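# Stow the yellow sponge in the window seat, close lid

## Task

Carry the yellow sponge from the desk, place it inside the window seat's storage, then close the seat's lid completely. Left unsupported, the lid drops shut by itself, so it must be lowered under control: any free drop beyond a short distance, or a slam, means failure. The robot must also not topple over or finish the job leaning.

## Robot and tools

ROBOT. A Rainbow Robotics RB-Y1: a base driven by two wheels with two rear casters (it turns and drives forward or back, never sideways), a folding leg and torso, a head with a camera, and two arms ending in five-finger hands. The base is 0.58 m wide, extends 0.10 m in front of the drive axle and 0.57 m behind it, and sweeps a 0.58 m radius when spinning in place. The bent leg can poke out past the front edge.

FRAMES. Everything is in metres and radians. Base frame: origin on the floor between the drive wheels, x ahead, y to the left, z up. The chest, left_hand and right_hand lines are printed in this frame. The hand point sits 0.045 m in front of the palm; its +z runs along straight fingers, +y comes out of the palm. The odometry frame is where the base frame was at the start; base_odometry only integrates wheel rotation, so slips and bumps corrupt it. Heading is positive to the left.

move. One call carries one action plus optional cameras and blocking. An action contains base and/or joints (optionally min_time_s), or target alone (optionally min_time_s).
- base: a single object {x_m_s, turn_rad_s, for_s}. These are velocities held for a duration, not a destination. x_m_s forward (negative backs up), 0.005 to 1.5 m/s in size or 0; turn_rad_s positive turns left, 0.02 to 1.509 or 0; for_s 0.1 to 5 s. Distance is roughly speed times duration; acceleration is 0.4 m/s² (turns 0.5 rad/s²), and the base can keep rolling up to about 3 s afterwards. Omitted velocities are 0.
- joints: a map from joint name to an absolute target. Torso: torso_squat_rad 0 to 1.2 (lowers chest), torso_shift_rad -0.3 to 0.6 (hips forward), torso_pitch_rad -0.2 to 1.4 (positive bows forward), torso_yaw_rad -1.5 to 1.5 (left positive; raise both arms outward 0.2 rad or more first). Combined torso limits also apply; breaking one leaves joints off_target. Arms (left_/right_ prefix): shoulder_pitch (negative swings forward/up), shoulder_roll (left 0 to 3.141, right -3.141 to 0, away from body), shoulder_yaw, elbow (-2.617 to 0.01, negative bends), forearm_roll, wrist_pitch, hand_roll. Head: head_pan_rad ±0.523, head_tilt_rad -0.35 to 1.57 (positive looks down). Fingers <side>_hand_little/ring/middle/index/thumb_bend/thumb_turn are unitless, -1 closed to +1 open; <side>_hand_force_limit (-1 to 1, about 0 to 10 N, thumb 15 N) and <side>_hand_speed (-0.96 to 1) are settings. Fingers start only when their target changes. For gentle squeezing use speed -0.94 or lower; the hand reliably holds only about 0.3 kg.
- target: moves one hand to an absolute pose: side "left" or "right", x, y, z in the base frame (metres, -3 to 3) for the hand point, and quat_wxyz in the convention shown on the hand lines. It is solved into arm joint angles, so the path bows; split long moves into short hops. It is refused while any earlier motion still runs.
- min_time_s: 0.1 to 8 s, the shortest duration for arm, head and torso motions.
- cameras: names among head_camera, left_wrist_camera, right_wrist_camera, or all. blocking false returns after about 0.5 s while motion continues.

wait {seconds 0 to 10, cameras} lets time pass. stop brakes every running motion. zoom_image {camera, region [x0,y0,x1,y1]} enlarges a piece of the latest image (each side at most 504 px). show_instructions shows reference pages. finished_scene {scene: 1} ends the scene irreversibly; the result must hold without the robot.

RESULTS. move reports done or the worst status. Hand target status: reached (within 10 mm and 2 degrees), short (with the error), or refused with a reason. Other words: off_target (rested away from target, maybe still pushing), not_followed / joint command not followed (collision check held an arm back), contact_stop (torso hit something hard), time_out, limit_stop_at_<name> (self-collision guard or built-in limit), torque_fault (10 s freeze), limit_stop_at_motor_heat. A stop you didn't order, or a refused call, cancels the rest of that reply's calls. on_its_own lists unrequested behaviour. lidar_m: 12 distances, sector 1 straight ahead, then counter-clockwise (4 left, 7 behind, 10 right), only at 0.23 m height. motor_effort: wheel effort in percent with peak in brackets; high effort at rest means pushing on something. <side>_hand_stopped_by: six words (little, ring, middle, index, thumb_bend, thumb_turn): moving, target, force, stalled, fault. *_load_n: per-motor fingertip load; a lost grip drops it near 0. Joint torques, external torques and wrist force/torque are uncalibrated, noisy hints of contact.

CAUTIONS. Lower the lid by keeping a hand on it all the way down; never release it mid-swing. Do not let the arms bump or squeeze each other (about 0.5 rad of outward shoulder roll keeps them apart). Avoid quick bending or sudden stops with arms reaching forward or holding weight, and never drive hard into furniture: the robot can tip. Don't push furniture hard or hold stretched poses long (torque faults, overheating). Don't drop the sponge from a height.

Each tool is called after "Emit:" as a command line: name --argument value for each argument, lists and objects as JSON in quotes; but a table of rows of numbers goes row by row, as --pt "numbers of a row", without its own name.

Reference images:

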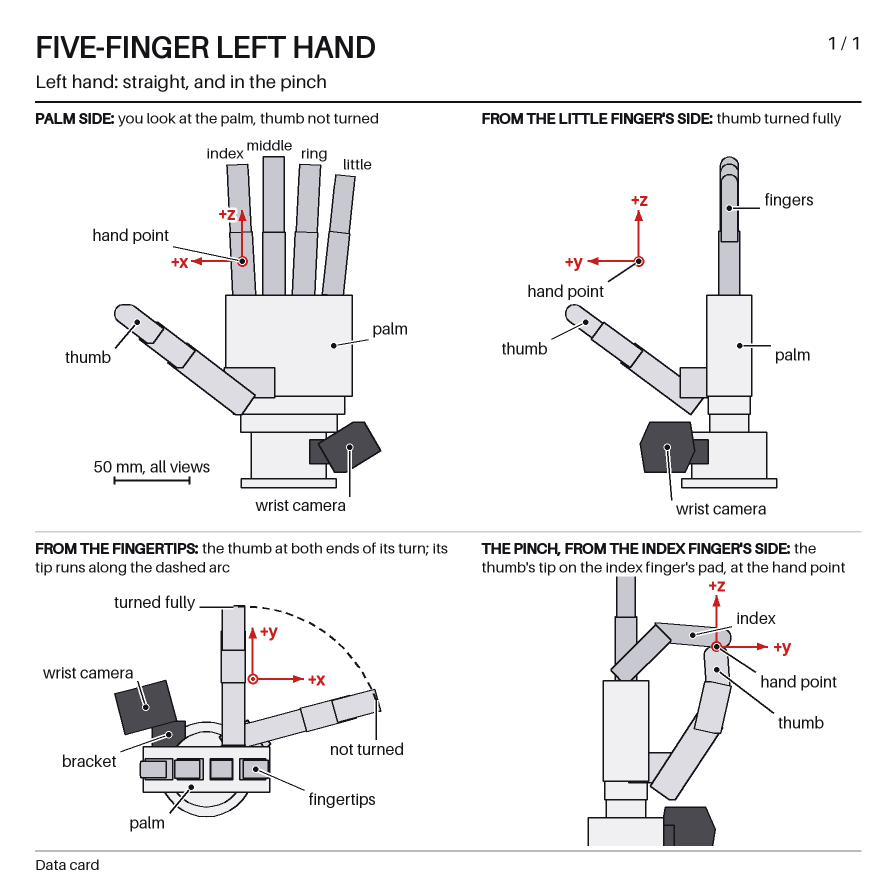

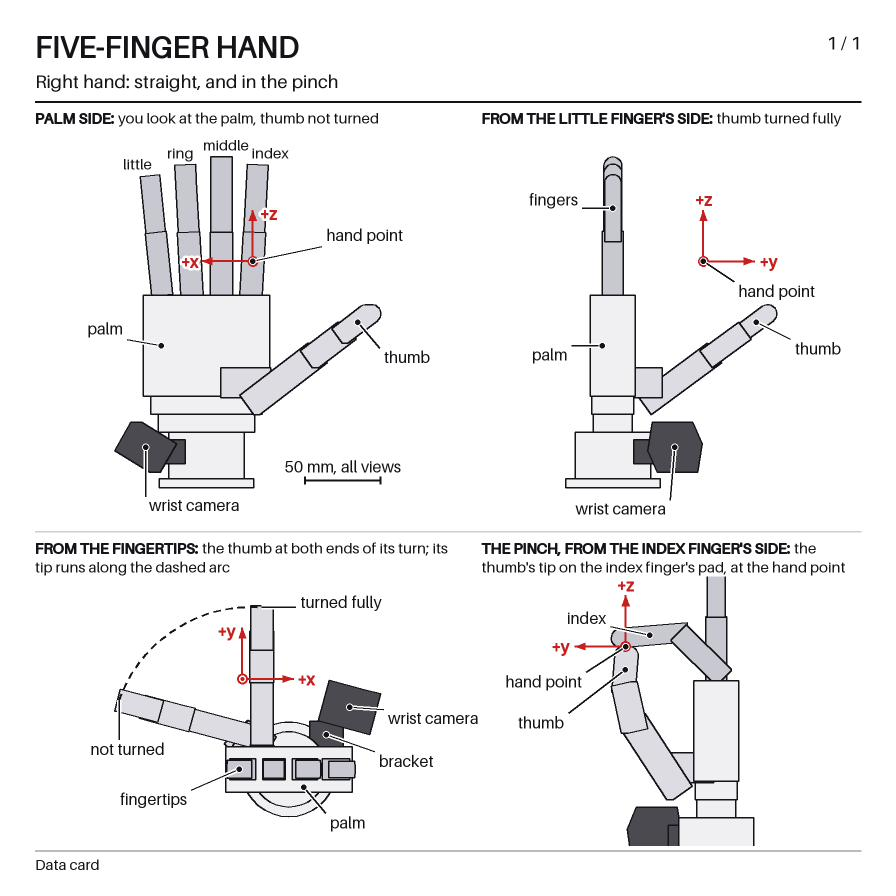

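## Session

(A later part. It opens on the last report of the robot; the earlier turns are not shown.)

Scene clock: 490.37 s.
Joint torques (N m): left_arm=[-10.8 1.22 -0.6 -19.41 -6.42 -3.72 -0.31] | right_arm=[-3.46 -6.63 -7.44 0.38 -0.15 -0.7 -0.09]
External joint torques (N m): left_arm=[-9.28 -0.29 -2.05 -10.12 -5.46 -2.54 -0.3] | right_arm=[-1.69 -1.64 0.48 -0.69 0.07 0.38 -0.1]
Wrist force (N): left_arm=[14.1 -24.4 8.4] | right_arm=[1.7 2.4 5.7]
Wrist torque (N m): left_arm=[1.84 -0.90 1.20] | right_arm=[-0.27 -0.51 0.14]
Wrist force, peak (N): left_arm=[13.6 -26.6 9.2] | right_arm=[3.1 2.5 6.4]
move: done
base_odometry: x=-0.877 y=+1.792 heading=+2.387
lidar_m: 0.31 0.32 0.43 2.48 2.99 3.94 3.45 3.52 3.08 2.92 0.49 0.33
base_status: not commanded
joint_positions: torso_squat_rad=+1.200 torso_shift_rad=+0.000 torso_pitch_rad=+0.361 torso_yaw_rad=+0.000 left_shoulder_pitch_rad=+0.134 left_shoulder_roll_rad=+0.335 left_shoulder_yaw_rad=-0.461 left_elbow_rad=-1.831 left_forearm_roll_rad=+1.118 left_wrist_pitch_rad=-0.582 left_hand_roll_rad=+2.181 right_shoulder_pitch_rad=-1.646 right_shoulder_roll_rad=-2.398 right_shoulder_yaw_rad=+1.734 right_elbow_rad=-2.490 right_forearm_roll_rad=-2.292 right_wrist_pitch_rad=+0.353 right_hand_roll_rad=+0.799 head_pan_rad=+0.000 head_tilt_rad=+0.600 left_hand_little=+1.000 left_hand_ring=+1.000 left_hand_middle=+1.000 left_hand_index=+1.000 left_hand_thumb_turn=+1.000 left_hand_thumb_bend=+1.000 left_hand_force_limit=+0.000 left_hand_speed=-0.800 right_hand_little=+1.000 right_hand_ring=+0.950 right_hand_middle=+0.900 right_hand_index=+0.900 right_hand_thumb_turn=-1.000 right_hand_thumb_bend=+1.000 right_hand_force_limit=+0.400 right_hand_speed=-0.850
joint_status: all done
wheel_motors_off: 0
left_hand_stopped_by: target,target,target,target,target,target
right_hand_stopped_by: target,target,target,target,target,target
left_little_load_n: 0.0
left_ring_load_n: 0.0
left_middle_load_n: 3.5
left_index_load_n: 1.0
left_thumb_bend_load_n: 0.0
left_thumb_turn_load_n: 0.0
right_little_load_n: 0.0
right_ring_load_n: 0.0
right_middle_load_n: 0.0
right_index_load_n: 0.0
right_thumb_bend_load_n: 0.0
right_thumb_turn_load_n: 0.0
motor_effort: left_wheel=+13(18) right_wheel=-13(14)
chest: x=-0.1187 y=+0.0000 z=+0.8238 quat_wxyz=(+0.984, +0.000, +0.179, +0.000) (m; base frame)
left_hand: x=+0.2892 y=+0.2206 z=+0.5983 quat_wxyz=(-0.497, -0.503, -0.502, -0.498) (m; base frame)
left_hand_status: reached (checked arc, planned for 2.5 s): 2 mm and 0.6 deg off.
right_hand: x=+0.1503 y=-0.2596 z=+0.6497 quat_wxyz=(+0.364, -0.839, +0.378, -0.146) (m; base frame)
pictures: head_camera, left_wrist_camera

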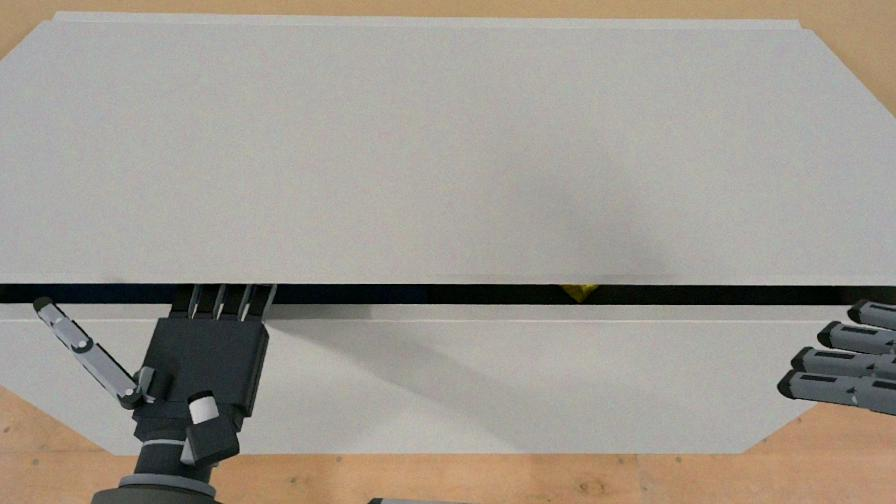

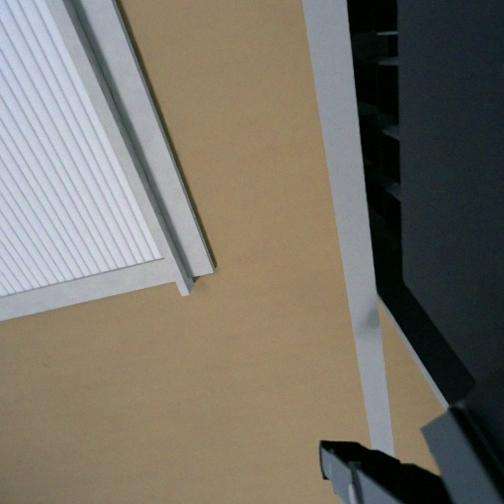

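Emit:
move --target '{"side": "left", "x": 0.265, "y": 0.22, "z": 0.577, "quat_wxyz": [0.5, 0.5, 0.5, 0.5]}' --min_time_s 2.5

Emit:
move --target '{"side": "left", "x": 0.245, "y": 0.22, "z": 0.563, "quat_wxyz": [0.5, 0.5, 0.5, 0.5]}' --min_time_s 2.5 --cameras '["head_camera", "left_wrist_camera"]'

Scene clock: 496.23 s.
Joint torques (N m): left_arm=[-5.43 2.29 1.46 -16.71 -5.95 -5.99 -0.28] | right_arm=[-3.83 -6.62 -7.32 0.22 -0.21 -0.71 -0.03]
External joint torques (N m): left_arm=[-4.76 0.56 0.16 -8.01 -4.94 -4.63 -0.27] | right_arm=[-2.06 -1.63 0.6 -0.86 0.02 0.37 -0.04]
Wrist force (N): left_arm=[7.9 -23.8 12.3] | right_arm=[1.8 3.0 5.2]
Wrist torque (N m): left_arm=[1.43 -1.30 0.83] | right_arm=[-0.16 -0.50 0.19]
Wrist force, peak (N): left_arm=[13.1 -26.8 10.3] | right_arm=[2.0 3.1 6.7]
move: done
base_odometry: x=-0.877 y=+1.792 heading=+2.387
lidar_m: 0.30 0.32 0.42 2.48 2.99 3.92 3.44 3.53 3.07 2.92 0.48 0.34
base_status: not commanded
joint_positions: torso_squat_rad=+1.200 torso_shift_rad=+0.000 torso_pitch_rad=+0.361 torso_yaw_rad=+0.000 left_shoulder_pitch_rad=+0.144 left_shoulder_roll_rad=+0.368 left_shoulder_yaw_rad=-0.533 left_elbow_rad=-1.738 left_forearm_roll_rad=+1.032 left_wrist_pitch_rad=-0.707 left_hand_roll_rad=+2.298 right_shoulder_pitch_rad=-1.646 right_shoulder_roll_rad=-2.398 right_shoulder_yaw_rad=+1.734 right_elbow_rad=-2.490 right_forearm_roll_rad=-2.292 right_wrist_pitch_rad=+0.353 right_hand_roll_rad=+0.799 head_pan_rad=+0.000 head_tilt_rad=+0.600 left_hand_little=+1.000 left_hand_ring=+1.000 left_hand_middle=+1.000 left_hand_index=+1.000 left_hand_thumb_turn=+1.000 left_hand_thumb_bend=+1.000 left_hand_force_limit=+0.000 left_hand_speed=-0.800 right_hand_little=+1.000 right_hand_ring=+0.950 right_hand_middle=+0.900 right_hand_index=+0.900 right_hand_thumb_turn=-1.000 right_hand_thumb_bend=+1.000 right_hand_force_limit=+0.400 right_hand_speed=-0.850
joint_status: all done
wheel_motors_off: 0
left_hand_stopped_by: target,target,target,target,target,target
right_hand_stopped_by: target,target,target,target,target,target
left_little_load_n: 0.0
left_ring_load_n: 0.0
left_middle_load_n: 3.0
left_index_load_n: 1.0
left_thumb_bend_load_n: 0.5
left_thumb_turn_load_n: 0.0
right_little_load_n: 0.0
right_ring_load_n: 0.0
right_middle_load_n: 0.0
right_index_load_n: 0.0
right_thumb_bend_load_n: 0.0
right_thumb_turn_load_n: 0.0
motor_effort: left_wheel=+13(14) right_wheel=-13(14)
chest: x=-0.1187 y=+0.0000 z=+0.8238 quat_wxyz=(+0.984, +0.000, +0.179, +0.000) (m; base frame)
left_hand: x=+0.2646 y=+0.2201 z=+0.5754 quat_wxyz=(-0.499, -0.501, -0.501, -0.499) (m; base frame)
left_hand_status: reached (checked arc, planned for 2.5 s): 2 mm and 0.3 deg off.
right_hand: x=+0.1503 y=-0.2597 z=+0.6497 quat_wxyz=(+0.364, -0.839, +0.378, -0.146) (m; base frame)
pictures: none

Scene clock: 499.07 s.
Joint torques (N m): left_arm=[-3.36 2.42 0.94 -15.09 -5.76 -6.27 -0.26] | right_arm=[-3.71 -6.75 -7.23 0.12 -0.17 -0.66 -0.08]
External joint torques (N m): left_arm=[-3.43 0.6 -0.15 -6.82 -4.72 -4.81 -0.25] | right_arm=[-1.94 -1.75 0.69 -0.95 0.06 0.42 -0.09]
Wrist force (N): left_arm=[7.3 -22.7 13.1] | right_arm=[1.8 2.8 5.8]
Wrist torque (N m): left_arm=[1.36 -1.35 0.77] | right_arm=[-0.22 -0.56 0.17]
Wrist force, peak (N): left_arm=[7.2 -24.9 13.7] | right_arm=[1.5 3.6 6.4]
move: done
base_odometry: x=-0.877 y=+1.792 heading=+2.387
lidar_m: 0.31 0.32 0.42 2.49 2.99 3.94 3.43 3.51 3.08 2.92 0.49 0.33
base_status: not commanded
joint_positions: torso_squat_rad=+1.200 torso_shift_rad=+0.000 torso_pitch_rad=+0.361 torso_yaw_rad=+0.000 left_shoulder_pitch_rad=+0.158 left_shoulder_roll_rad=+0.381 left_shoulder_yaw_rad=-0.577 left_elbow_rad=-1.679 left_forearm_roll_rad=+0.982 left_wrist_pitch_rad=-0.787 left_hand_roll_rad=+2.361 right_shoulder_pitch_rad=-1.646 right_shoulder_roll_rad=-2.398 right_shoulder_yaw_rad=+1.734 right_elbow_rad=-2.490 right_forearm_roll_rad=-2.292 right_wrist_pitch_rad=+0.353 right_hand_roll_rad=+0.799 head_pan_rad=+0.000 head_tilt_rad=+0.600 left_hand_little=+1.000 left_hand_ring=+1.000 left_hand_middle=+1.000 left_hand_index=+1.000 left_hand_thumb_turn=+1.000 left_hand_thumb_bend=+1.000 left_hand_force_limit=+0.000 left_hand_speed=-0.800 right_hand_little=+1.000 right_hand_ring=+0.950 right_hand_middle=+0.900 right_hand_index=+0.900 right_hand_thumb_turn=-1.000 right_hand_thumb_bend=+1.000 right_hand_force_limit=+0.400 right_hand_speed=-0.850
joint_status: all done
wheel_motors_off: 0
left_hand_stopped_by: target,target,target,target,target,target
right_hand_stopped_by: target,target,target,target,target,target
left_little_load_n: 0.0
left_ring_load_n: 0.0
left_middle_load_n: 2.0
left_index_load_n: 1.5
left_thumb_bend_load_n: 0.0
left_thumb_turn_load_n: 0.0
right_little_load_n: 0.0
right_ring_load_n: 0.0
right_middle_load_n: 0.0
right_index_load_n: 0.0
right_thumb_bend_load_n: 0.0
right_thumb_turn_load_n: 0.0
motor_effort: left_wheel=+13(13) right_wheel=-14(14)
chest: x=-0.1187 y=+0.0000 z=+0.8238 quat_wxyz=(+0.984, +0.000, +0.179, +0.000) (m; base frame)
left_hand: x=+0.2447 y=+0.2202 z=+0.5616 quat_wxyz=(-0.499, -0.501, -0.501, -0.499) (m; base frame)
left_hand_status: reached (checked arc, planned for 2.5 s): 1 mm and 0.2 deg off.
right_hand: x=+0.1503 y=-0.2597 z=+0.6497 quat_wxyz=(+0.364, -0.839, +0.378, -0.146) (m; base frame)
pictures: head_camera, left_wrist_camera

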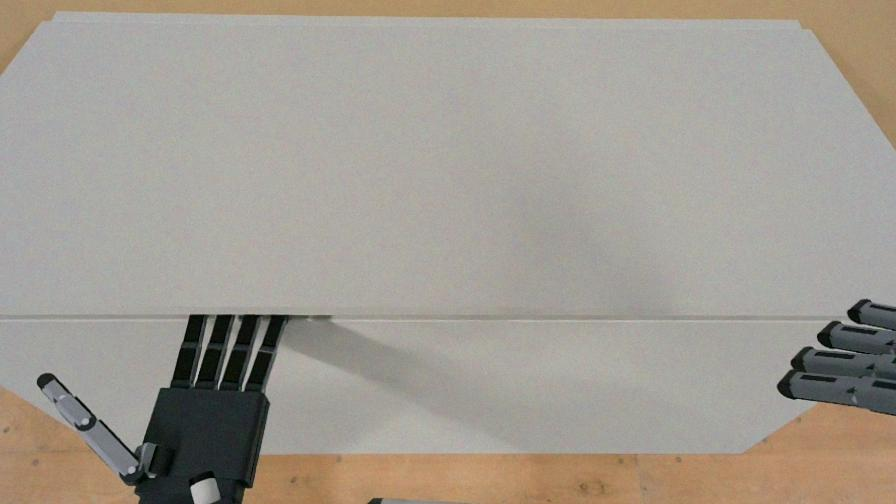

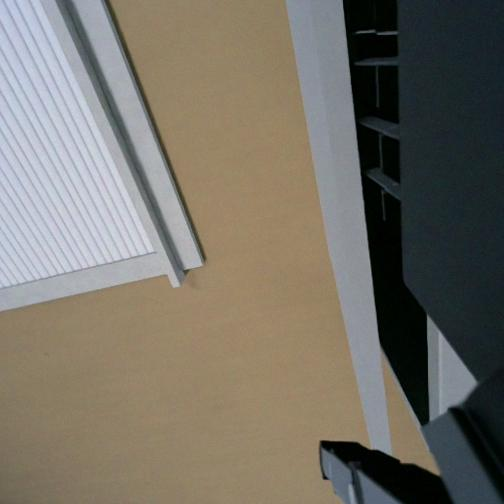

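Emit:
move --target '{"side": "left", "x": 0.2355, "y": 0.22, "z": 0.555, "quat_wxyz": [0.5, 0.5, 0.5, 0.5]}' --min_time_s 2

Emit:
move --target '{"side": "left", "x": 0.2355, "y": 0.22, "z": 0.54, "quat_wxyz": [0.5, 0.5, 0.5, 0.5]}' --min_time_s 2 --cameras '["head_camera", "left_wrist_camera"]'

Scene clock: 505.20 s.
Joint torques (N m): left_arm=[-2.23 2.42 0.93 -14.34 -5.7 -6.3 -0.23] | right_arm=[-3.85 -6.76 -7.41 0.12 -0.17 -0.75 -0.03]
External joint torques (N m): left_arm=[-2.63 0.57 -0.04 -6.31 -4.66 -4.8 -0.22] | right_arm=[-2.08 -1.77 0.51 -0.95 0.05 0.33 -0.04]
Wrist force (N): left_arm=[7.2 -22.1 13.6] | right_arm=[2.2 3.1 6.1]
Wrist torque (N m): left_arm=[1.38 -1.39 0.75] | right_arm=[-0.23 -0.55 0.22]
Wrist force, peak (N): left_arm=[7.2 -23.5 15.0] | right_arm=[2.3 3.4 6.4]
move: done
base_odometry: x=-0.877 y=+1.792 heading=+2.387
lidar_m: 0.30 0.31 0.42 2.47 3.00 3.92 3.45 3.53 3.08 2.92 0.48 0.33
base_status: not commanded
joint_positions: torso_squat_rad=+1.200 torso_shift_rad=+0.000 torso_pitch_rad=+0.361 torso_yaw_rad=+0.000 left_shoulder_pitch_rad=+0.163 left_shoulder_roll_rad=+0.384 left_shoulder_yaw_rad=-0.597 left_elbow_rad=-1.645 left_forearm_roll_rad=+0.960 left_wrist_pitch_rad=-0.825 left_hand_roll_rad=+2.391 right_shoulder_pitch_rad=-1.646 right_shoulder_roll_rad=-2.398 right_shoulder_yaw_rad=+1.734 right_elbow_rad=-2.490 right_forearm_roll_rad=-2.292 right_wrist_pitch_rad=+0.353 right_hand_roll_rad=+0.799 head_pan_rad=+0.000 head_tilt_rad=+0.600 left_hand_little=+1.000 left_hand_ring=+1.000 left_hand_middle=+1.000 left_hand_index=+1.000 left_hand_thumb_turn=+1.000 left_hand_thumb_bend=+1.000 left_hand_force_limit=+0.000 left_hand_speed=-0.800 right_hand_little=+1.000 right_hand_ring=+0.950 right_hand_middle=+0.900 right_hand_index=+0.900 right_hand_thumb_turn=-1.000 right_hand_thumb_bend=+1.000 right_hand_force_limit=+0.400 right_hand_speed=-0.850
joint_status: all done
wheel_motors_off: 0
left_hand_stopped_by: target,target,target,target,target,target
right_hand_stopped_by: target,target,target,target,target,target
left_little_load_n: -0.5
left_ring_load_n: 0.0
left_middle_load_n: 2.0
left_index_load_n: 1.5
left_thumb_bend_load_n: 0.0
left_thumb_turn_load_n: 0.0
right_little_load_n: 0.0
right_ring_load_n: -0.5
right_middle_load_n: 0.0
right_index_load_n: 0.0
right_thumb_bend_load_n: 0.0
right_thumb_turn_load_n: 0.0
motor_effort: left_wheel=+12(13) right_wheel=-13(14)
chest: x=-0.1187 y=+0.0000 z=+0.8238 quat_wxyz=(+0.984, +0.000, +0.179, +0.000) (m; base frame)
left_hand: x=+0.2353 y=+0.2201 z=+0.5540 quat_wxyz=(-0.499, -0.501, -0.501, -0.499) (m; base frame)
left_hand_status: reached (checked arc, planned for 2.0 s): 1 mm and 0.3 deg off.
right_hand: x=+0.1503 y=-0.2597 z=+0.6497 quat_wxyz=(+0.364, -0.839, +0.378, -0.146) (m; base frame)
pictures: none

Scene clock: 507.53 s.
Joint torques (N m): left_arm=[-7.15 -0.92 2.47 -14.79 -5.48 -6.38 -0.27] | right_arm=[-3.59 -6.64 -7.51 0.21 -0.11 -0.72 -0.05]
External joint torques (N m): left_arm=[-7.37 -2.75 1.51 -7.06 -4.46 -4.82 -0.27] | right_arm=[-1.82 -1.65 0.41 -0.86 0.11 0.36 -0.06]
Wrist force (N): left_arm=[7.4 -21.0 3.5] | right_arm=[2.2 2.4 6.1]
Wrist torque (N m): left_arm=[1.92 -1.47 0.67] | right_arm=[-0.29 -0.62 0.21]
Wrist force, peak (N): left_arm=[7.6 -22.8 14.4] | right_arm=[1.8 3.5 6.5]
move: done
base_odometry: x=-0.877 y=+1.792 heading=+2.387
lidar_m: 0.31 0.32 0.43 2.48 2.99 3.93 3.45 3.52 3.08 2.92 0.48 0.34
base_status: not commanded
joint_positions: torso_squat_rad=+1.200 torso_shift_rad=+0.000 torso_pitch_rad=+0.361 torso_yaw_rad=+0.000 left_shoulder_pitch_rad=+0.132 left_shoulder_roll_rad=+0.376 left_shoulder_yaw_rad=-0.610 left_elbow_rad=-1.565 left_forearm_roll_rad=+0.944 left_wrist_pitch_rad=-0.861 left_hand_roll_rad=+2.431 right_shoulder_pitch_rad=-1.646 right_shoulder_roll_rad=-2.398 right_shoulder_yaw_rad=+1.734 right_elbow_rad=-2.490 right_forearm_roll_rad=-2.292 right_wrist_pitch_rad=+0.353 right_hand_roll_rad=+0.799 head_pan_rad=+0.000 head_tilt_rad=+0.600 left_hand_little=+1.000 left_hand_ring=+1.000 left_hand_middle=+1.000 left_hand_index=+1.000 left_hand_thumb_turn=+1.000 left_hand_thumb_bend=+1.000 left_hand_force_limit=+0.000 left_hand_speed=-0.800 right_hand_little=+1.000 right_hand_ring=+0.950 right_hand_middle=+0.900 right_hand_index=+0.900 right_hand_thumb_turn=-1.000 right_hand_thumb_bend=+1.000 right_hand_force_limit=+0.400 right_hand_speed=-0.850
joint_status: all done
wheel_motors_off: 0
left_hand_stopped_by: target,target,target,target,target,target
right_hand_stopped_by: target,target,target,target,target,target
left_little_load_n: 0.0
left_ring_load_n: 0.0
left_middle_load_n: 1.5
left_index_load_n: 1.5
left_thumb_bend_load_n: 0.0
left_thumb_turn_load_n: 0.0
right_little_load_n: 0.0
right_ring_load_n: 0.0
right_middle_load_n: 0.0
right_index_load_n: 0.0
right_thumb_bend_load_n: 0.0
right_thumb_turn_load_n: 0.0
motor_effort: left_wheel=+12(13) right_wheel=-14(15)
chest: x=-0.1187 y=+0.0000 z=+0.8238 quat_wxyz=(+0.984, +0.000, +0.179, +0.000) (m; base frame)
left_hand: x=+0.2345 y=+0.2203 z=+0.5390 quat_wxyz=(-0.498, -0.503, -0.502, -0.498) (m; base frame)
left_hand_status: reached (checked arc, planned for 2.0 s): 1 mm and 0.5 deg off.
right_hand: x=+0.1503 y=-0.2597 z=+0.6497 quat_wxyz=(+0.364, -0.839, +0.378, -0.146) (m; base frame)
pictures: head_camera, left_wrist_camera

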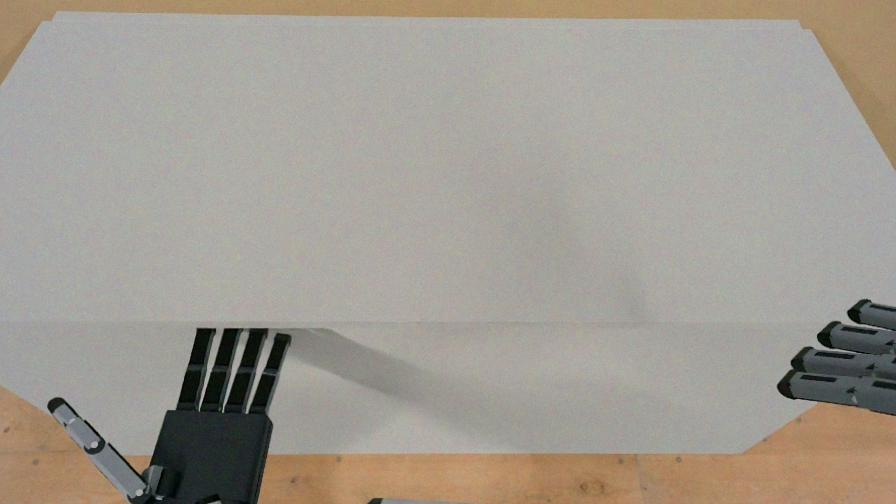

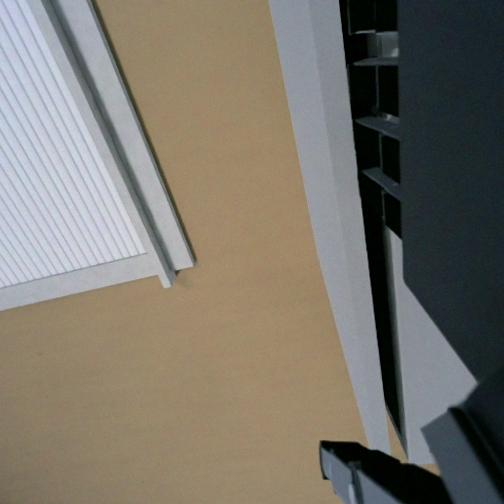

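Emit:
move --target '{"side": "left", "x": 0.2355, "y": 0.22, "z": 0.528, "quat_wxyz": [0.5, 0.5, 0.5, 0.5]}' --min_time_s 2 --cameras '["head_camera", "left_wrist_camera"]'

Scene clock: 513.60 s.
Joint torques (N m): left_arm=[-7.76 -0.81 2.29 -14.31 -5.46 -6.34 -0.34] | right_arm=[-3.68 -6.64 -7.43 0.23 -0.21 -0.69 -0.12]
External joint torques (N m): left_arm=[-7.75 -2.58 1.34 -6.86 -4.46 -4.73 -0.33] | right_arm=[-1.91 -1.65 0.49 -0.84 0.01 0.39 -0.12]
Wrist force (N): left_arm=[8.2 -20.7 2.3] | right_arm=[1.8 2.3 5.9]
Wrist torque (N m): left_arm=[1.92 -1.49 0.73] | right_arm=[-0.32 -0.54 0.17]
Wrist force, peak (N): left_arm=[4.0 -21.5 12.3] | right_arm=[2.4 3.7 6.2]
move: done
base_odometry: x=-0.877 y=+1.792 heading=+2.387
lidar_m: 0.31 0.31 0.42 2.48 2.99 3.93 3.44 3.52 3.08 2.92 0.48 0.33
base_status: not commanded
joint_positions: torso_squat_rad=+1.200 torso_shift_rad=+0.000 torso_pitch_rad=+0.361 torso_yaw_rad=+0.000 left_shoulder_pitch_rad=+0.101 left_shoulder_roll_rad=+0.365 left_shoulder_yaw_rad=-0.621 left_elbow_rad=-1.490 left_forearm_roll_rad=+0.929 left_wrist_pitch_rad=-0.895 left_hand_roll_rad=+2.469 right_shoulder_pitch_rad=-1.646 right_shoulder_roll_rad=-2.398 right_shoulder_yaw_rad=+1.734 right_elbow_rad=-2.490 right_forearm_roll_rad=-2.292 right_wrist_pitch_rad=+0.353 right_hand_roll_rad=+0.799 head_pan_rad=+0.000 head_tilt_rad=+0.600 left_hand_little=+1.000 left_hand_ring=+1.000 left_hand_middle=+1.000 left_hand_index=+1.000 left_hand_thumb_turn=+1.000 left_hand_thumb_bend=+1.000 left_hand_force_limit=+0.000 left_hand_speed=-0.800 right_hand_little=+1.000 right_hand_ring=+0.950 right_hand_middle=+0.900 right_hand_index=+0.900 right_hand_thumb_turn=-1.000 right_hand_thumb_bend=+1.000 right_hand_force_limit=+0.400 right_hand_speed=-0.850
joint_status: all done
wheel_motors_off: 0
left_hand_stopped_by: target,target,target,target,target,target
right_hand_stopped_by: target,target,target,target,target,target
left_little_load_n: 0.0
left_ring_load_n: 0.0
left_middle_load_n: 1.5
left_index_load_n: 1.5
left_thumb_bend_load_n: 0.0
left_thumb_turn_load_n: 0.0
right_little_load_n: 0.0
right_ring_load_n: 0.0
right_middle_load_n: 0.0
right_index_load_n: 0.0
right_thumb_bend_load_n: 0.0
right_thumb_turn_load_n: 0.0
motor_effort: left_wheel=+11(13) right_wheel=-14(15)
chest: x=-0.1187 y=+0.0000 z=+0.8238 quat_wxyz=(+0.984, +0.000, +0.179, +0.000) (m; base frame)
left_hand: x=+0.2345 y=+0.2203 z=+0.5269 quat_wxyz=(-0.498, -0.503, -0.502, -0.498) (m; base frame)
left_hand_status: reached (checked arc, planned for 2.0 s): 2 mm and 0.5 deg off.
right_hand: x=+0.1503 y=-0.2597 z=+0.6497 quat_wxyz=(+0.364, -0.839, +0.378, -0.146) (m; base frame)
pictures: head_camera, left_wrist_camera

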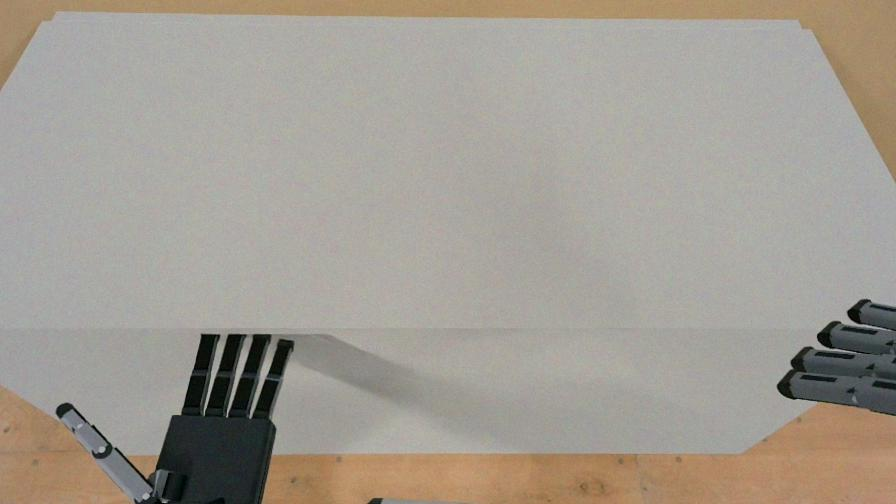

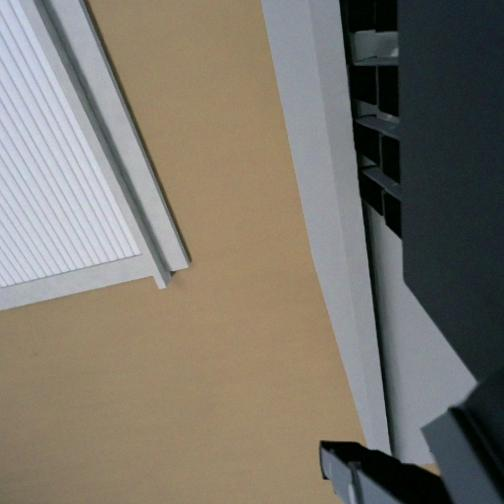

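Emit:
move --target '{"side": "left", "x": 0.2355, "y": 0.22, "z": 0.520, "quat_wxyz": [0.5, 0.5, 0.5, 0.5]}' --min_time_s 2

Emit:
move --target '{"side": "left", "x": 0.2355, "y": 0.22, "z": 0.513, "quat_wxyz": [0.5, 0.5, 0.5, 0.5]}' --min_time_s 2

Emit:
move --target '{"side": "left", "x": 0.2355, "y": 0.22, "z": 0.503, "quat_wxyz": [0.5, 0.5, 0.5, 0.5]}' --min_time_s 2 --cameras '["head_camera", "left_wrist_camera"]'

Scene clock: 523.20 s.
Joint torques (N m): left_arm=[-8.06 -1.02 1.77 -13.99 -5.38 -6.44 -0.24] | right_arm=[-3.63 -6.81 -7.51 0.17 -0.21 -0.74 -0.09]
External joint torques (N m): left_arm=[-7.88 -2.74 0.83 -6.75 -4.4 -4.8 -0.23] | right_arm=[-1.86 -1.82 0.42 -0.9 0.01 0.34 -0.1]
Wrist force (N): left_arm=[8.8 -20.2 2.3] | right_arm=[1.6 2.8 5.1]
Wrist torque (N m): left_arm=[1.91 -1.48 0.76] | right_arm=[-0.18 -0.49 0.16]
Wrist force, peak (N): left_arm=[9.9 -22.2 -5.0] | right_arm=[2.1 3.1 6.5]
move: done
base_odometry: x=-0.877 y=+1.792 heading=+2.387
lidar_m: 0.31 0.32 0.43 2.47 3.00 3.92 3.44 3.52 3.08 2.92 0.48 0.32
base_status: not commanded
joint_positions: torso_squat_rad=+1.200 torso_shift_rad=+0.000 torso_pitch_rad=+0.361 torso_yaw_rad=+0.000 left_shoulder_pitch_rad=+0.077 left_shoulder_roll_rad=+0.355 left_shoulder_yaw_rad=-0.629 left_elbow_rad=-1.434 left_forearm_roll_rad=+0.919 left_wrist_pitch_rad=-0.921 left_hand_roll_rad=+2.497 right_shoulder_pitch_rad=-1.646 right_shoulder_roll_rad=-2.398 right_shoulder_yaw_rad=+1.734 right_elbow_rad=-2.490 right_forearm_roll_rad=-2.292 right_wrist_pitch_rad=+0.353 right_hand_roll_rad=+0.799 head_pan_rad=+0.000 head_tilt_rad=+0.600 left_hand_little=+1.000 left_hand_ring=+1.000 left_hand_middle=+1.000 left_hand_index=+1.000 left_hand_thumb_turn=+1.000 left_hand_thumb_bend=+1.000 left_hand_force_limit=+0.000 left_hand_speed=-0.800 right_hand_little=+1.000 right_hand_ring=+0.950 right_hand_middle=+0.900 right_hand_index=+0.900 right_hand_thumb_turn=-1.000 right_hand_thumb_bend=+1.000 right_hand_force_limit=+0.400 right_hand_speed=-0.850
joint_status: all done
wheel_motors_off: 0
left_hand_stopped_by: target,target,target,target,target,target
right_hand_stopped_by: target,target,target,target,target,target
left_little_load_n: 0.0
left_ring_load_n: 0.0
left_middle_load_n: 1.5
left_index_load_n: 1.5
left_thumb_bend_load_n: 0.0
left_thumb_turn_load_n: 0.0
right_little_load_n: 0.0
right_ring_load_n: 0.0
right_middle_load_n: 0.0
right_index_load_n: 0.0
right_thumb_bend_load_n: 0.0
right_thumb_turn_load_n: 0.0
motor_effort: left_wheel=+11(13) right_wheel=-14(15)
chest: x=-0.1188 y=+0.0000 z=+0.8238 quat_wxyz=(+0.984, +0.000, +0.179, +0.000) (m; base frame)
left_hand: x=+0.2346 y=+0.2204 z=+0.5186 quat_wxyz=(-0.498, -0.502, -0.501, -0.498) (m; base frame)
left_hand_status: reached (checked arc, planned for 2.0 s): 2 mm and 0.4 deg off.
right_hand: x=+0.1503 y=-0.2597 z=+0.6497 quat_wxyz=(+0.364, -0.839, +0.378, -0.146) (m; base frame)
pictures: none

Scene clock: 525.53 s.
Joint torques (N m): left_arm=[-1.04 -0.54 0.33 -5.79 -1.34 -1.88 0.24] | right_arm=[-3.68 -6.88 -7.46 0.15 -0.2 -0.67 0.04]
External joint torques (N m): left_arm=[-0.66 -2.2 -0.62 1.29 -0.37 -0.21 0.24] | right_arm=[-1.9 -1.9 0.46 -0.92 0.02 0.41 0.03]
Wrist force (N): left_arm=[6.6 -1.4 2.7] | right_arm=[1.9 3.2 5.9]
Wrist torque (N m): left_arm=[0.59 -1.53 0.49] | right_arm=[-0.19 -0.53 0.16]
Wrist force, peak (N): left_arm=[10.3 -22.2 -3.1] | right_arm=[1.8 3.1 6.7]
move: done
base_odometry: x=-0.877 y=+1.792 heading=+2.387
lidar_m: 0.30 0.32 0.42 2.49 3.00 3.94 3.44 3.52 3.08 2.92 0.49 0.34
base_status: not commanded
joint_positions: torso_squat_rad=+1.200 torso_shift_rad=+0.000 torso_pitch_rad=+0.360 torso_yaw_rad=+0.000 left_shoulder_pitch_rad=+0.056 left_shoulder_roll_rad=+0.347 left_shoulder_yaw_rad=-0.635 left_elbow_rad=-1.387 left_forearm_roll_rad=+0.910 left_wrist_pitch_rad=-0.944 left_hand_roll_rad=+2.520 right_shoulder_pitch_rad=-1.646 right_shoulder_roll_rad=-2.398 right_shoulder_yaw_rad=+1.734 right_elbow_rad=-2.490 right_forearm_roll_rad=-2.292 right_wrist_pitch_rad=+0.353 right_hand_roll_rad=+0.799 head_pan_rad=+0.000 head_tilt_rad=+0.600 left_hand_little=+1.000 left_hand_ring=+1.000 left_hand_middle=+1.000 left_hand_index=+1.000 left_hand_thumb_turn=+1.000 left_hand_thumb_bend=+1.000 left_hand_force_limit=+0.000 left_hand_speed=-0.800 right_hand_little=+1.000 right_hand_ring=+0.950 right_hand_middle=+0.900 right_hand_index=+0.900 right_hand_thumb_turn=-1.000 right_hand_thumb_bend=+1.000 right_hand_force_limit=+0.400 right_hand_speed=-0.850
joint_status: all done
wheel_motors_off: 0
left_hand_stopped_by: target,target,target,target,target,target
right_hand_stopped_by: target,target,target,target,target,target
left_little_load_n: 0.0
left_ring_load_n: 0.0
left_middle_load_n: -0.5
left_index_load_n: 0.0
left_thumb_bend_load_n: 0.0
left_thumb_turn_load_n: 0.0
right_little_load_n: 0.0
right_ring_load_n: 0.0
right_middle_load_n: 0.0
right_index_load_n: 0.0
right_thumb_bend_load_n: 0.0
right_thumb_turn_load_n: 0.0
motor_effort: left_wheel=+12(13) right_wheel=-14(15)
chest: x=-0.1189 y=-0.0001 z=+0.8239 quat_wxyz=(+0.984, +0.000, +0.179, +0.000) (m; base frame)
left_hand: x=+0.2354 y=+0.2201 z=+0.5135 quat_wxyz=(-0.500, -0.501, -0.500, -0.500) (m; base frame)
left_hand_status: reached (checked arc, planned for 2.0 s): 1 mm and 0.1 deg off.
right_hand: x=+0.1502 y=-0.2597 z=+0.6498 quat_wxyz=(+0.364, -0.839, +0.378, -0.146) (m; base frame)
pictures: none

Scene clock: 527.87 s.
Joint torques (N m): left_arm=[-1.38 -0.49 0.15 -5.49 -1.19 -1.87 0.27] | right_arm=[-3.62 -6.7 -7.52 0.19 -0.23 -0.7 -0.11]
External joint torques (N m): left_arm=[-0.8 -2.08 -0.77 1.33 -0.25 -0.16 0.27] | right_arm=[-1.85 -1.72 0.41 -0.89 0 0.38 -0.12]
Wrist force (N): left_arm=[6.1 -1.2 2.0] | right_arm=[2.0 2.8 5.9]
Wrist torque (N m): left_arm=[0.63 -1.45 0.44] | right_arm=[-0.24 -0.53 0.18]
Wrist force, peak (N): left_arm=[7.0 -1.5 1.8] | right_arm=[2.1 3.6 6.4]
move: done
base_odometry: x=-0.877 y=+1.792 heading=+2.387
lidar_m: 0.30 0.32 0.43 2.49 2.99 3.94 3.44 3.53 3.08 2.92 0.48 0.33
base_status: not commanded
joint_positions: torso_squat_rad=+1.200 torso_shift_rad=+0.000 torso_pitch_rad=+0.360 torso_yaw_rad=+0.000 left_shoulder_pitch_rad=+0.030 left_shoulder_roll_rad=+0.334 left_shoulder_yaw_rad=-0.643 left_elbow_rad=-1.321 left_forearm_roll_rad=+0.900 left_wrist_pitch_rad=-0.971 left_hand_roll_rad=+2.550 right_shoulder_pitch_rad=-1.646 right_shoulder_roll_rad=-2.398 right_shoulder_yaw_rad=+1.734 right_elbow_rad=-2.490 right_forearm_roll_rad=-2.292 right_wrist_pitch_rad=+0.353 right_hand_roll_rad=+0.799 head_pan_rad=+0.000 head_tilt_rad=+0.600 left_hand_little=+1.000 left_hand_ring=+1.000 left_hand_middle=+1.000 left_hand_index=+1.000 left_hand_thumb_turn=+1.000 left_hand_thumb_bend=+1.000 left_hand_force_limit=+0.000 left_hand_speed=-0.800 right_hand_little=+1.000 right_hand_ring=+0.950 right_hand_middle=+0.900 right_hand_index=+0.900 right_hand_thumb_turn=-1.000 right_hand_thumb_bend=+1.000 right_hand_force_limit=+0.400 right_hand_speed=-0.850
joint_status: all done
wheel_motors_off: 0
left_hand_stopped_by: target,target,target,target,target,target
right_hand_stopped_by: target,target,target,target,target,target
left_little_load_n: 0.0
left_ring_load_n: 0.0
left_middle_load_n: 0.0
left_index_load_n: 0.0
left_thumb_bend_load_n: 0.0
left_thumb_turn_load_n: 0.0
right_little_load_n: 0.0
right_ring_load_n: 0.0
right_middle_load_n: 0.0
right_index_load_n: 0.0
right_thumb_bend_load_n: 0.0
right_thumb_turn_load_n: 0.0
motor_effort: left_wheel=+11(13) right_wheel=-14(14)
chest: x=-0.1189 y=-0.0001 z=+0.8239 quat_wxyz=(+0.984, +0.000, +0.179, +0.000) (m; base frame)
left_hand: x=+0.2353 y=+0.2201 z=+0.5035 quat_wxyz=(-0.499, -0.501, -0.500, -0.499) (m; base frame)
left_hand_status: reached (checked arc, planned for 2.0 s): 1 mm and 0.2 deg off.
right_hand: x=+0.1502 y=-0.2597 z=+0.6498 quat_wxyz=(+0.364, -0.839, +0.378, -0.146) (m; base frame)
pictures: head_camera, left_wrist_camera

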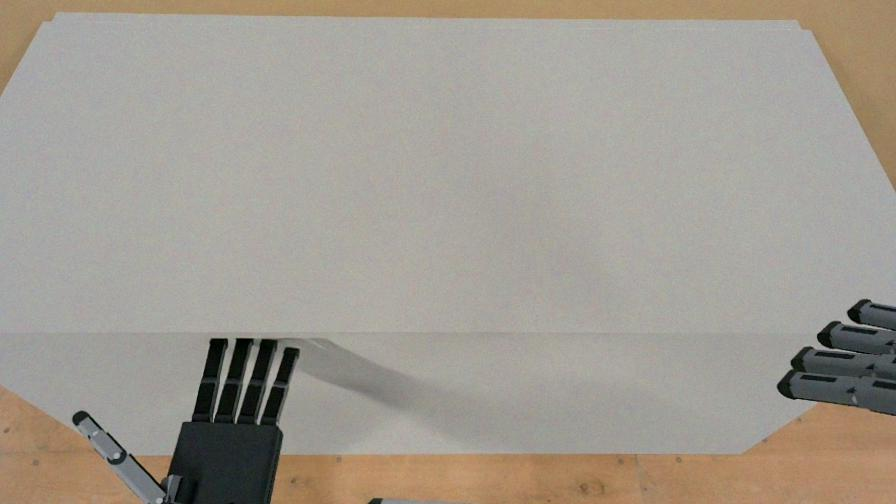

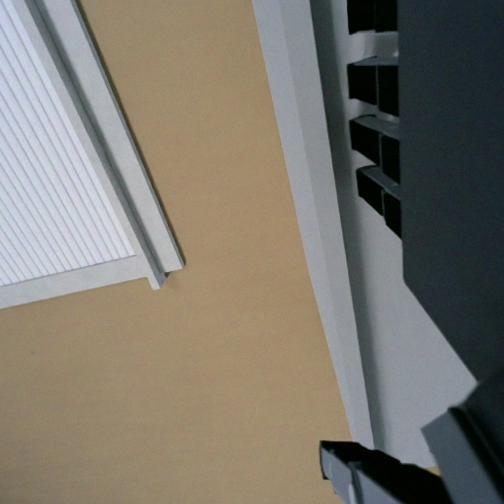

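Emit:
move --target '{"side": "left", "x": 0.18, "y": 0.22, "z": 0.495, "quat_wxyz": [0.5, 0.5, 0.5, 0.5]}' --min_time_s 1.5

Emit:
move --base '{"x_m_s": -0.2, "for_s": 1.5}' --cameras '["head_camera", "left_wrist_camera"]'

Scene clock: 534.37 s.
Joint torques (N m): left_arm=[2.83 -0.56 -0.26 -4.95 -1.25 -1.88 0.21] | right_arm=[-3.53 -6.81 -7.32 0.26 -0.23 -0.76 -0.04]
External joint torques (N m): left_arm=[1.02 -2.13 -0.47 1.01 -0.31 -0.12 0.22] | right_arm=[-1.76 -1.83 0.6 -0.81 -0.01 0.32 -0.05]
Wrist force (N): left_arm=[6.0 -1.4 1.5] | right_arm=[1.6 3.2 4.8]
Wrist torque (N m): left_arm=[0.62 -1.46 0.45] | right_arm=[-0.10 -0.45 0.20]
Wrist force, peak (N): left_arm=[6.8 -1.7 2.0] | right_arm=[1.7 3.6 6.9]
move: done
base_odometry: x=-0.877 y=+1.792 heading=+2.387
lidar_m: 0.31 0.32 0.42 2.48 3.00 3.94 3.43 3.52 3.09 2.92 0.48 0.34
base_status: not commanded
joint_positions: torso_squat_rad=+1.200 torso_shift_rad=+0.000 torso_pitch_rad=+0.360 torso_yaw_rad=+0.000 left_shoulder_pitch_rad=+0.117 left_shoulder_roll_rad=+0.334 left_shoulder_yaw_rad=-0.702 left_elbow_rad=-1.273 left_forearm_roll_rad=+0.836 left_wrist_pitch_rad=-1.103 left_hand_roll_rad=+2.602 right_shoulder_pitch_rad=-1.646 right_shoulder_roll_rad=-2.398 right_shoulder_yaw_rad=+1.734 right_elbow_rad=-2.490 right_forearm_roll_rad=-2.292 right_wrist_pitch_rad=+0.353 right_hand_roll_rad=+0.799 head_pan_rad=+0.000 head_tilt_rad=+0.600 left_hand_little=+1.000 left_hand_ring=+1.000 left_hand_middle=+1.000 left_hand_index=+1.000 left_hand_thumb_turn=+1.000 left_hand_thumb_bend=+1.000 left_hand_force_limit=+0.000 left_hand_speed=-0.800 right_hand_little=+1.000 right_hand_ring=+0.950 right_hand_middle=+0.900 right_hand_index=+0.900 right_hand_thumb_turn=-1.000 right_hand_thumb_bend=+1.000 right_hand_force_limit=+0.400 right_hand_speed=-0.850
joint_status: all done
wheel_motors_off: 0
left_hand_stopped_by: target,target,target,target,target,target
right_hand_stopped_by: target,target,target,target,target,target
left_little_load_n: 0.0
left_ring_load_n: 0.0
left_middle_load_n: 0.0
left_index_load_n: 0.0
left_thumb_bend_load_n: 0.0
left_thumb_turn_load_n: 0.0
right_little_load_n: 0.0
right_ring_load_n: 0.0
right_middle_load_n: 0.0
right_index_load_n: 0.0
right_thumb_bend_load_n: 0.0
right_thumb_turn_load_n: 0.0
motor_effort: left_wheel=+12(13) right_wheel=-14(14)
chest: x=-0.1189 y=-0.0001 z=+0.8239 quat_wxyz=(+0.984, +0.000, +0.179, +0.000) (m; base frame)
left_hand: x=+0.1801 y=+0.2201 z=+0.4951 quat_wxyz=(-0.500, -0.500, -0.500, -0.500) (m; base frame)
left_hand_status: reached (checked arc, planned for 1.5 s): 0 mm and 0.0 deg off.
right_hand: x=+0.1502 y=-0.2597 z=+0.6498 quat_wxyz=(+0.364, -0.839, +0.378, -0.146) (m; base frame)
pictures: none

Scene clock: 536.93 s.
Joint torques (N m): left_arm=[1.52 -0.32 0 -5.27 -1.15 -1.84 0.17] | right_arm=[-3.57 -6.14 -7.31 0.25 -0.15 -0.93 0]
External joint torques (N m): left_arm=[-0.28 -1.89 -0.2 0.69 -0.21 -0.08 0.18] | right_arm=[-1.8 -1.16 0.61 -0.82 0.08 0.15 0]
Wrist force (N): left_arm=[6.4 -1.8 2.1] | right_arm=[1.9 2.7 5.3]
Wrist torque (N m): left_arm=[0.52 -1.49 0.50] | right_arm=[-0.23 -0.56 0.23]
Wrist force, peak (N): left_arm=[6.6 -1.7 2.0] | right_arm=[2.5 3.4 6.3]
move: done
base_odometry: x=-0.658 y=+1.587 heading=+2.389
lidar_m: 0.61 0.63 1.44 2.90 2.97 3.74 3.13 3.22 3.10 2.93 1.59 0.65
base_status: done (sent for 1.5 of 1.5 s)
joint_positions: torso_squat_rad=+1.200 torso_shift_rad=+0.000 torso_pitch_rad=+0.360 torso_yaw_rad=+0.000 left_shoulder_pitch_rad=+0.117 left_shoulder_roll_rad=+0.334 left_shoulder_yaw_rad=-0.703 left_elbow_rad=-1.273 left_forearm_roll_rad=+0.836 left_wrist_pitch_rad=-1.103 left_hand_roll_rad=+2.602 right_shoulder_pitch_rad=-1.646 right_shoulder_roll_rad=-2.398 right_shoulder_yaw_rad=+1.734 right_elbow_rad=-2.490 right_forearm_roll_rad=-2.292 right_wrist_pitch_rad=+0.353 right_hand_roll_rad=+0.799 head_pan_rad=+0.000 head_tilt_rad=+0.600 left_hand_little=+1.000 left_hand_ring=+1.000 left_hand_middle=+1.000 left_hand_index=+1.000 left_hand_thumb_turn=+1.000 left_hand_thumb_bend=+1.000 left_hand_force_limit=+0.000 left_hand_speed=-0.800 right_hand_little=+1.000 right_hand_ring=+0.950 right_hand_middle=+0.900 right_hand_index=+0.900 right_hand_thumb_turn=-1.000 right_hand_thumb_bend=+1.000 right_hand_force_limit=+0.400 right_hand_speed=-0.850
joint_status: not commanded
wheel_motors_off: 0
left_hand_stopped_by: target,target,target,target,target,target
right_hand_stopped_by: target,target,target,target,target,target
left_little_load_n: 0.0
left_ring_load_n: 0.0
left_middle_load_n: 0.0
left_index_load_n: 0.0
left_thumb_bend_load_n: 0.0
left_thumb_turn_load_n: 0.0
right_little_load_n: 0.0
right_ring_load_n: 0.0
right_middle_load_n: 0.0
right_index_load_n: 0.0
right_thumb_bend_load_n: 0.0
right_thumb_turn_load_n: 0.0
motor_effort: left_wheel=+15(29) right_wheel=-17(36)
chest: x=-0.1190 y=-0.0001 z=+0.8239 quat_wxyz=(+0.984, +0.000, +0.179, +0.000) (m; base frame)
left_hand: x=+0.1800 y=+0.2201 z=+0.4952 quat_wxyz=(-0.500, -0.500, -0.500, -0.500) (m; base frame)
right_hand: x=+0.1501 y=-0.2597 z=+0.6499 quat_wxyz=(+0.364, -0.839, +0.378, -0.146) (m; base frame)
pictures: head_camera, left_wrist_camera

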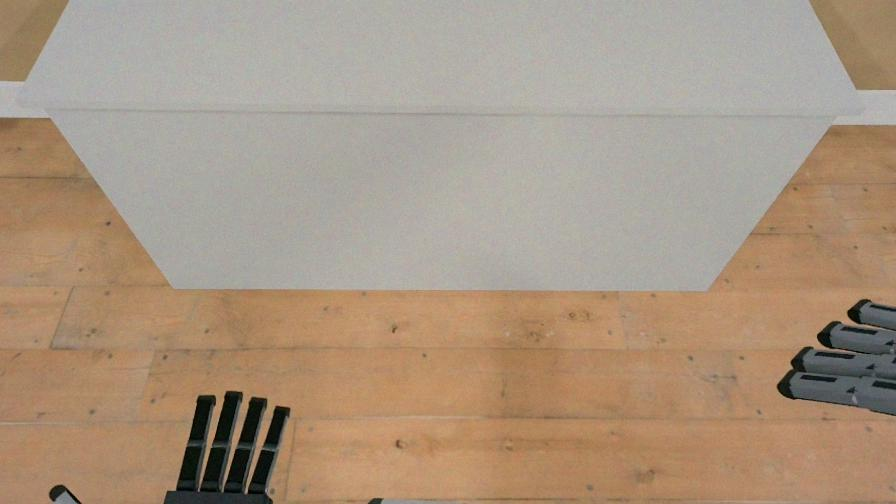

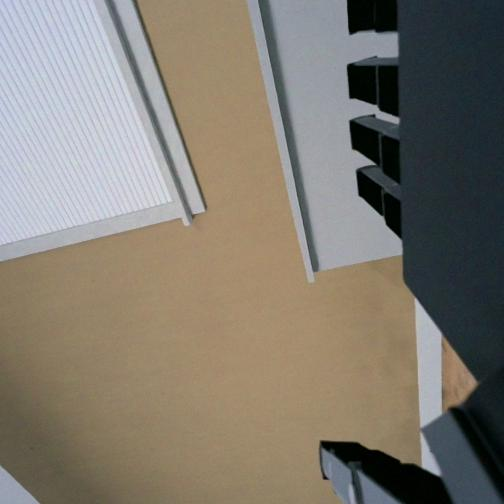

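Lid is fully closed with the sponge inside.

Emit:
finished_scene

The scene is finished: the task was done.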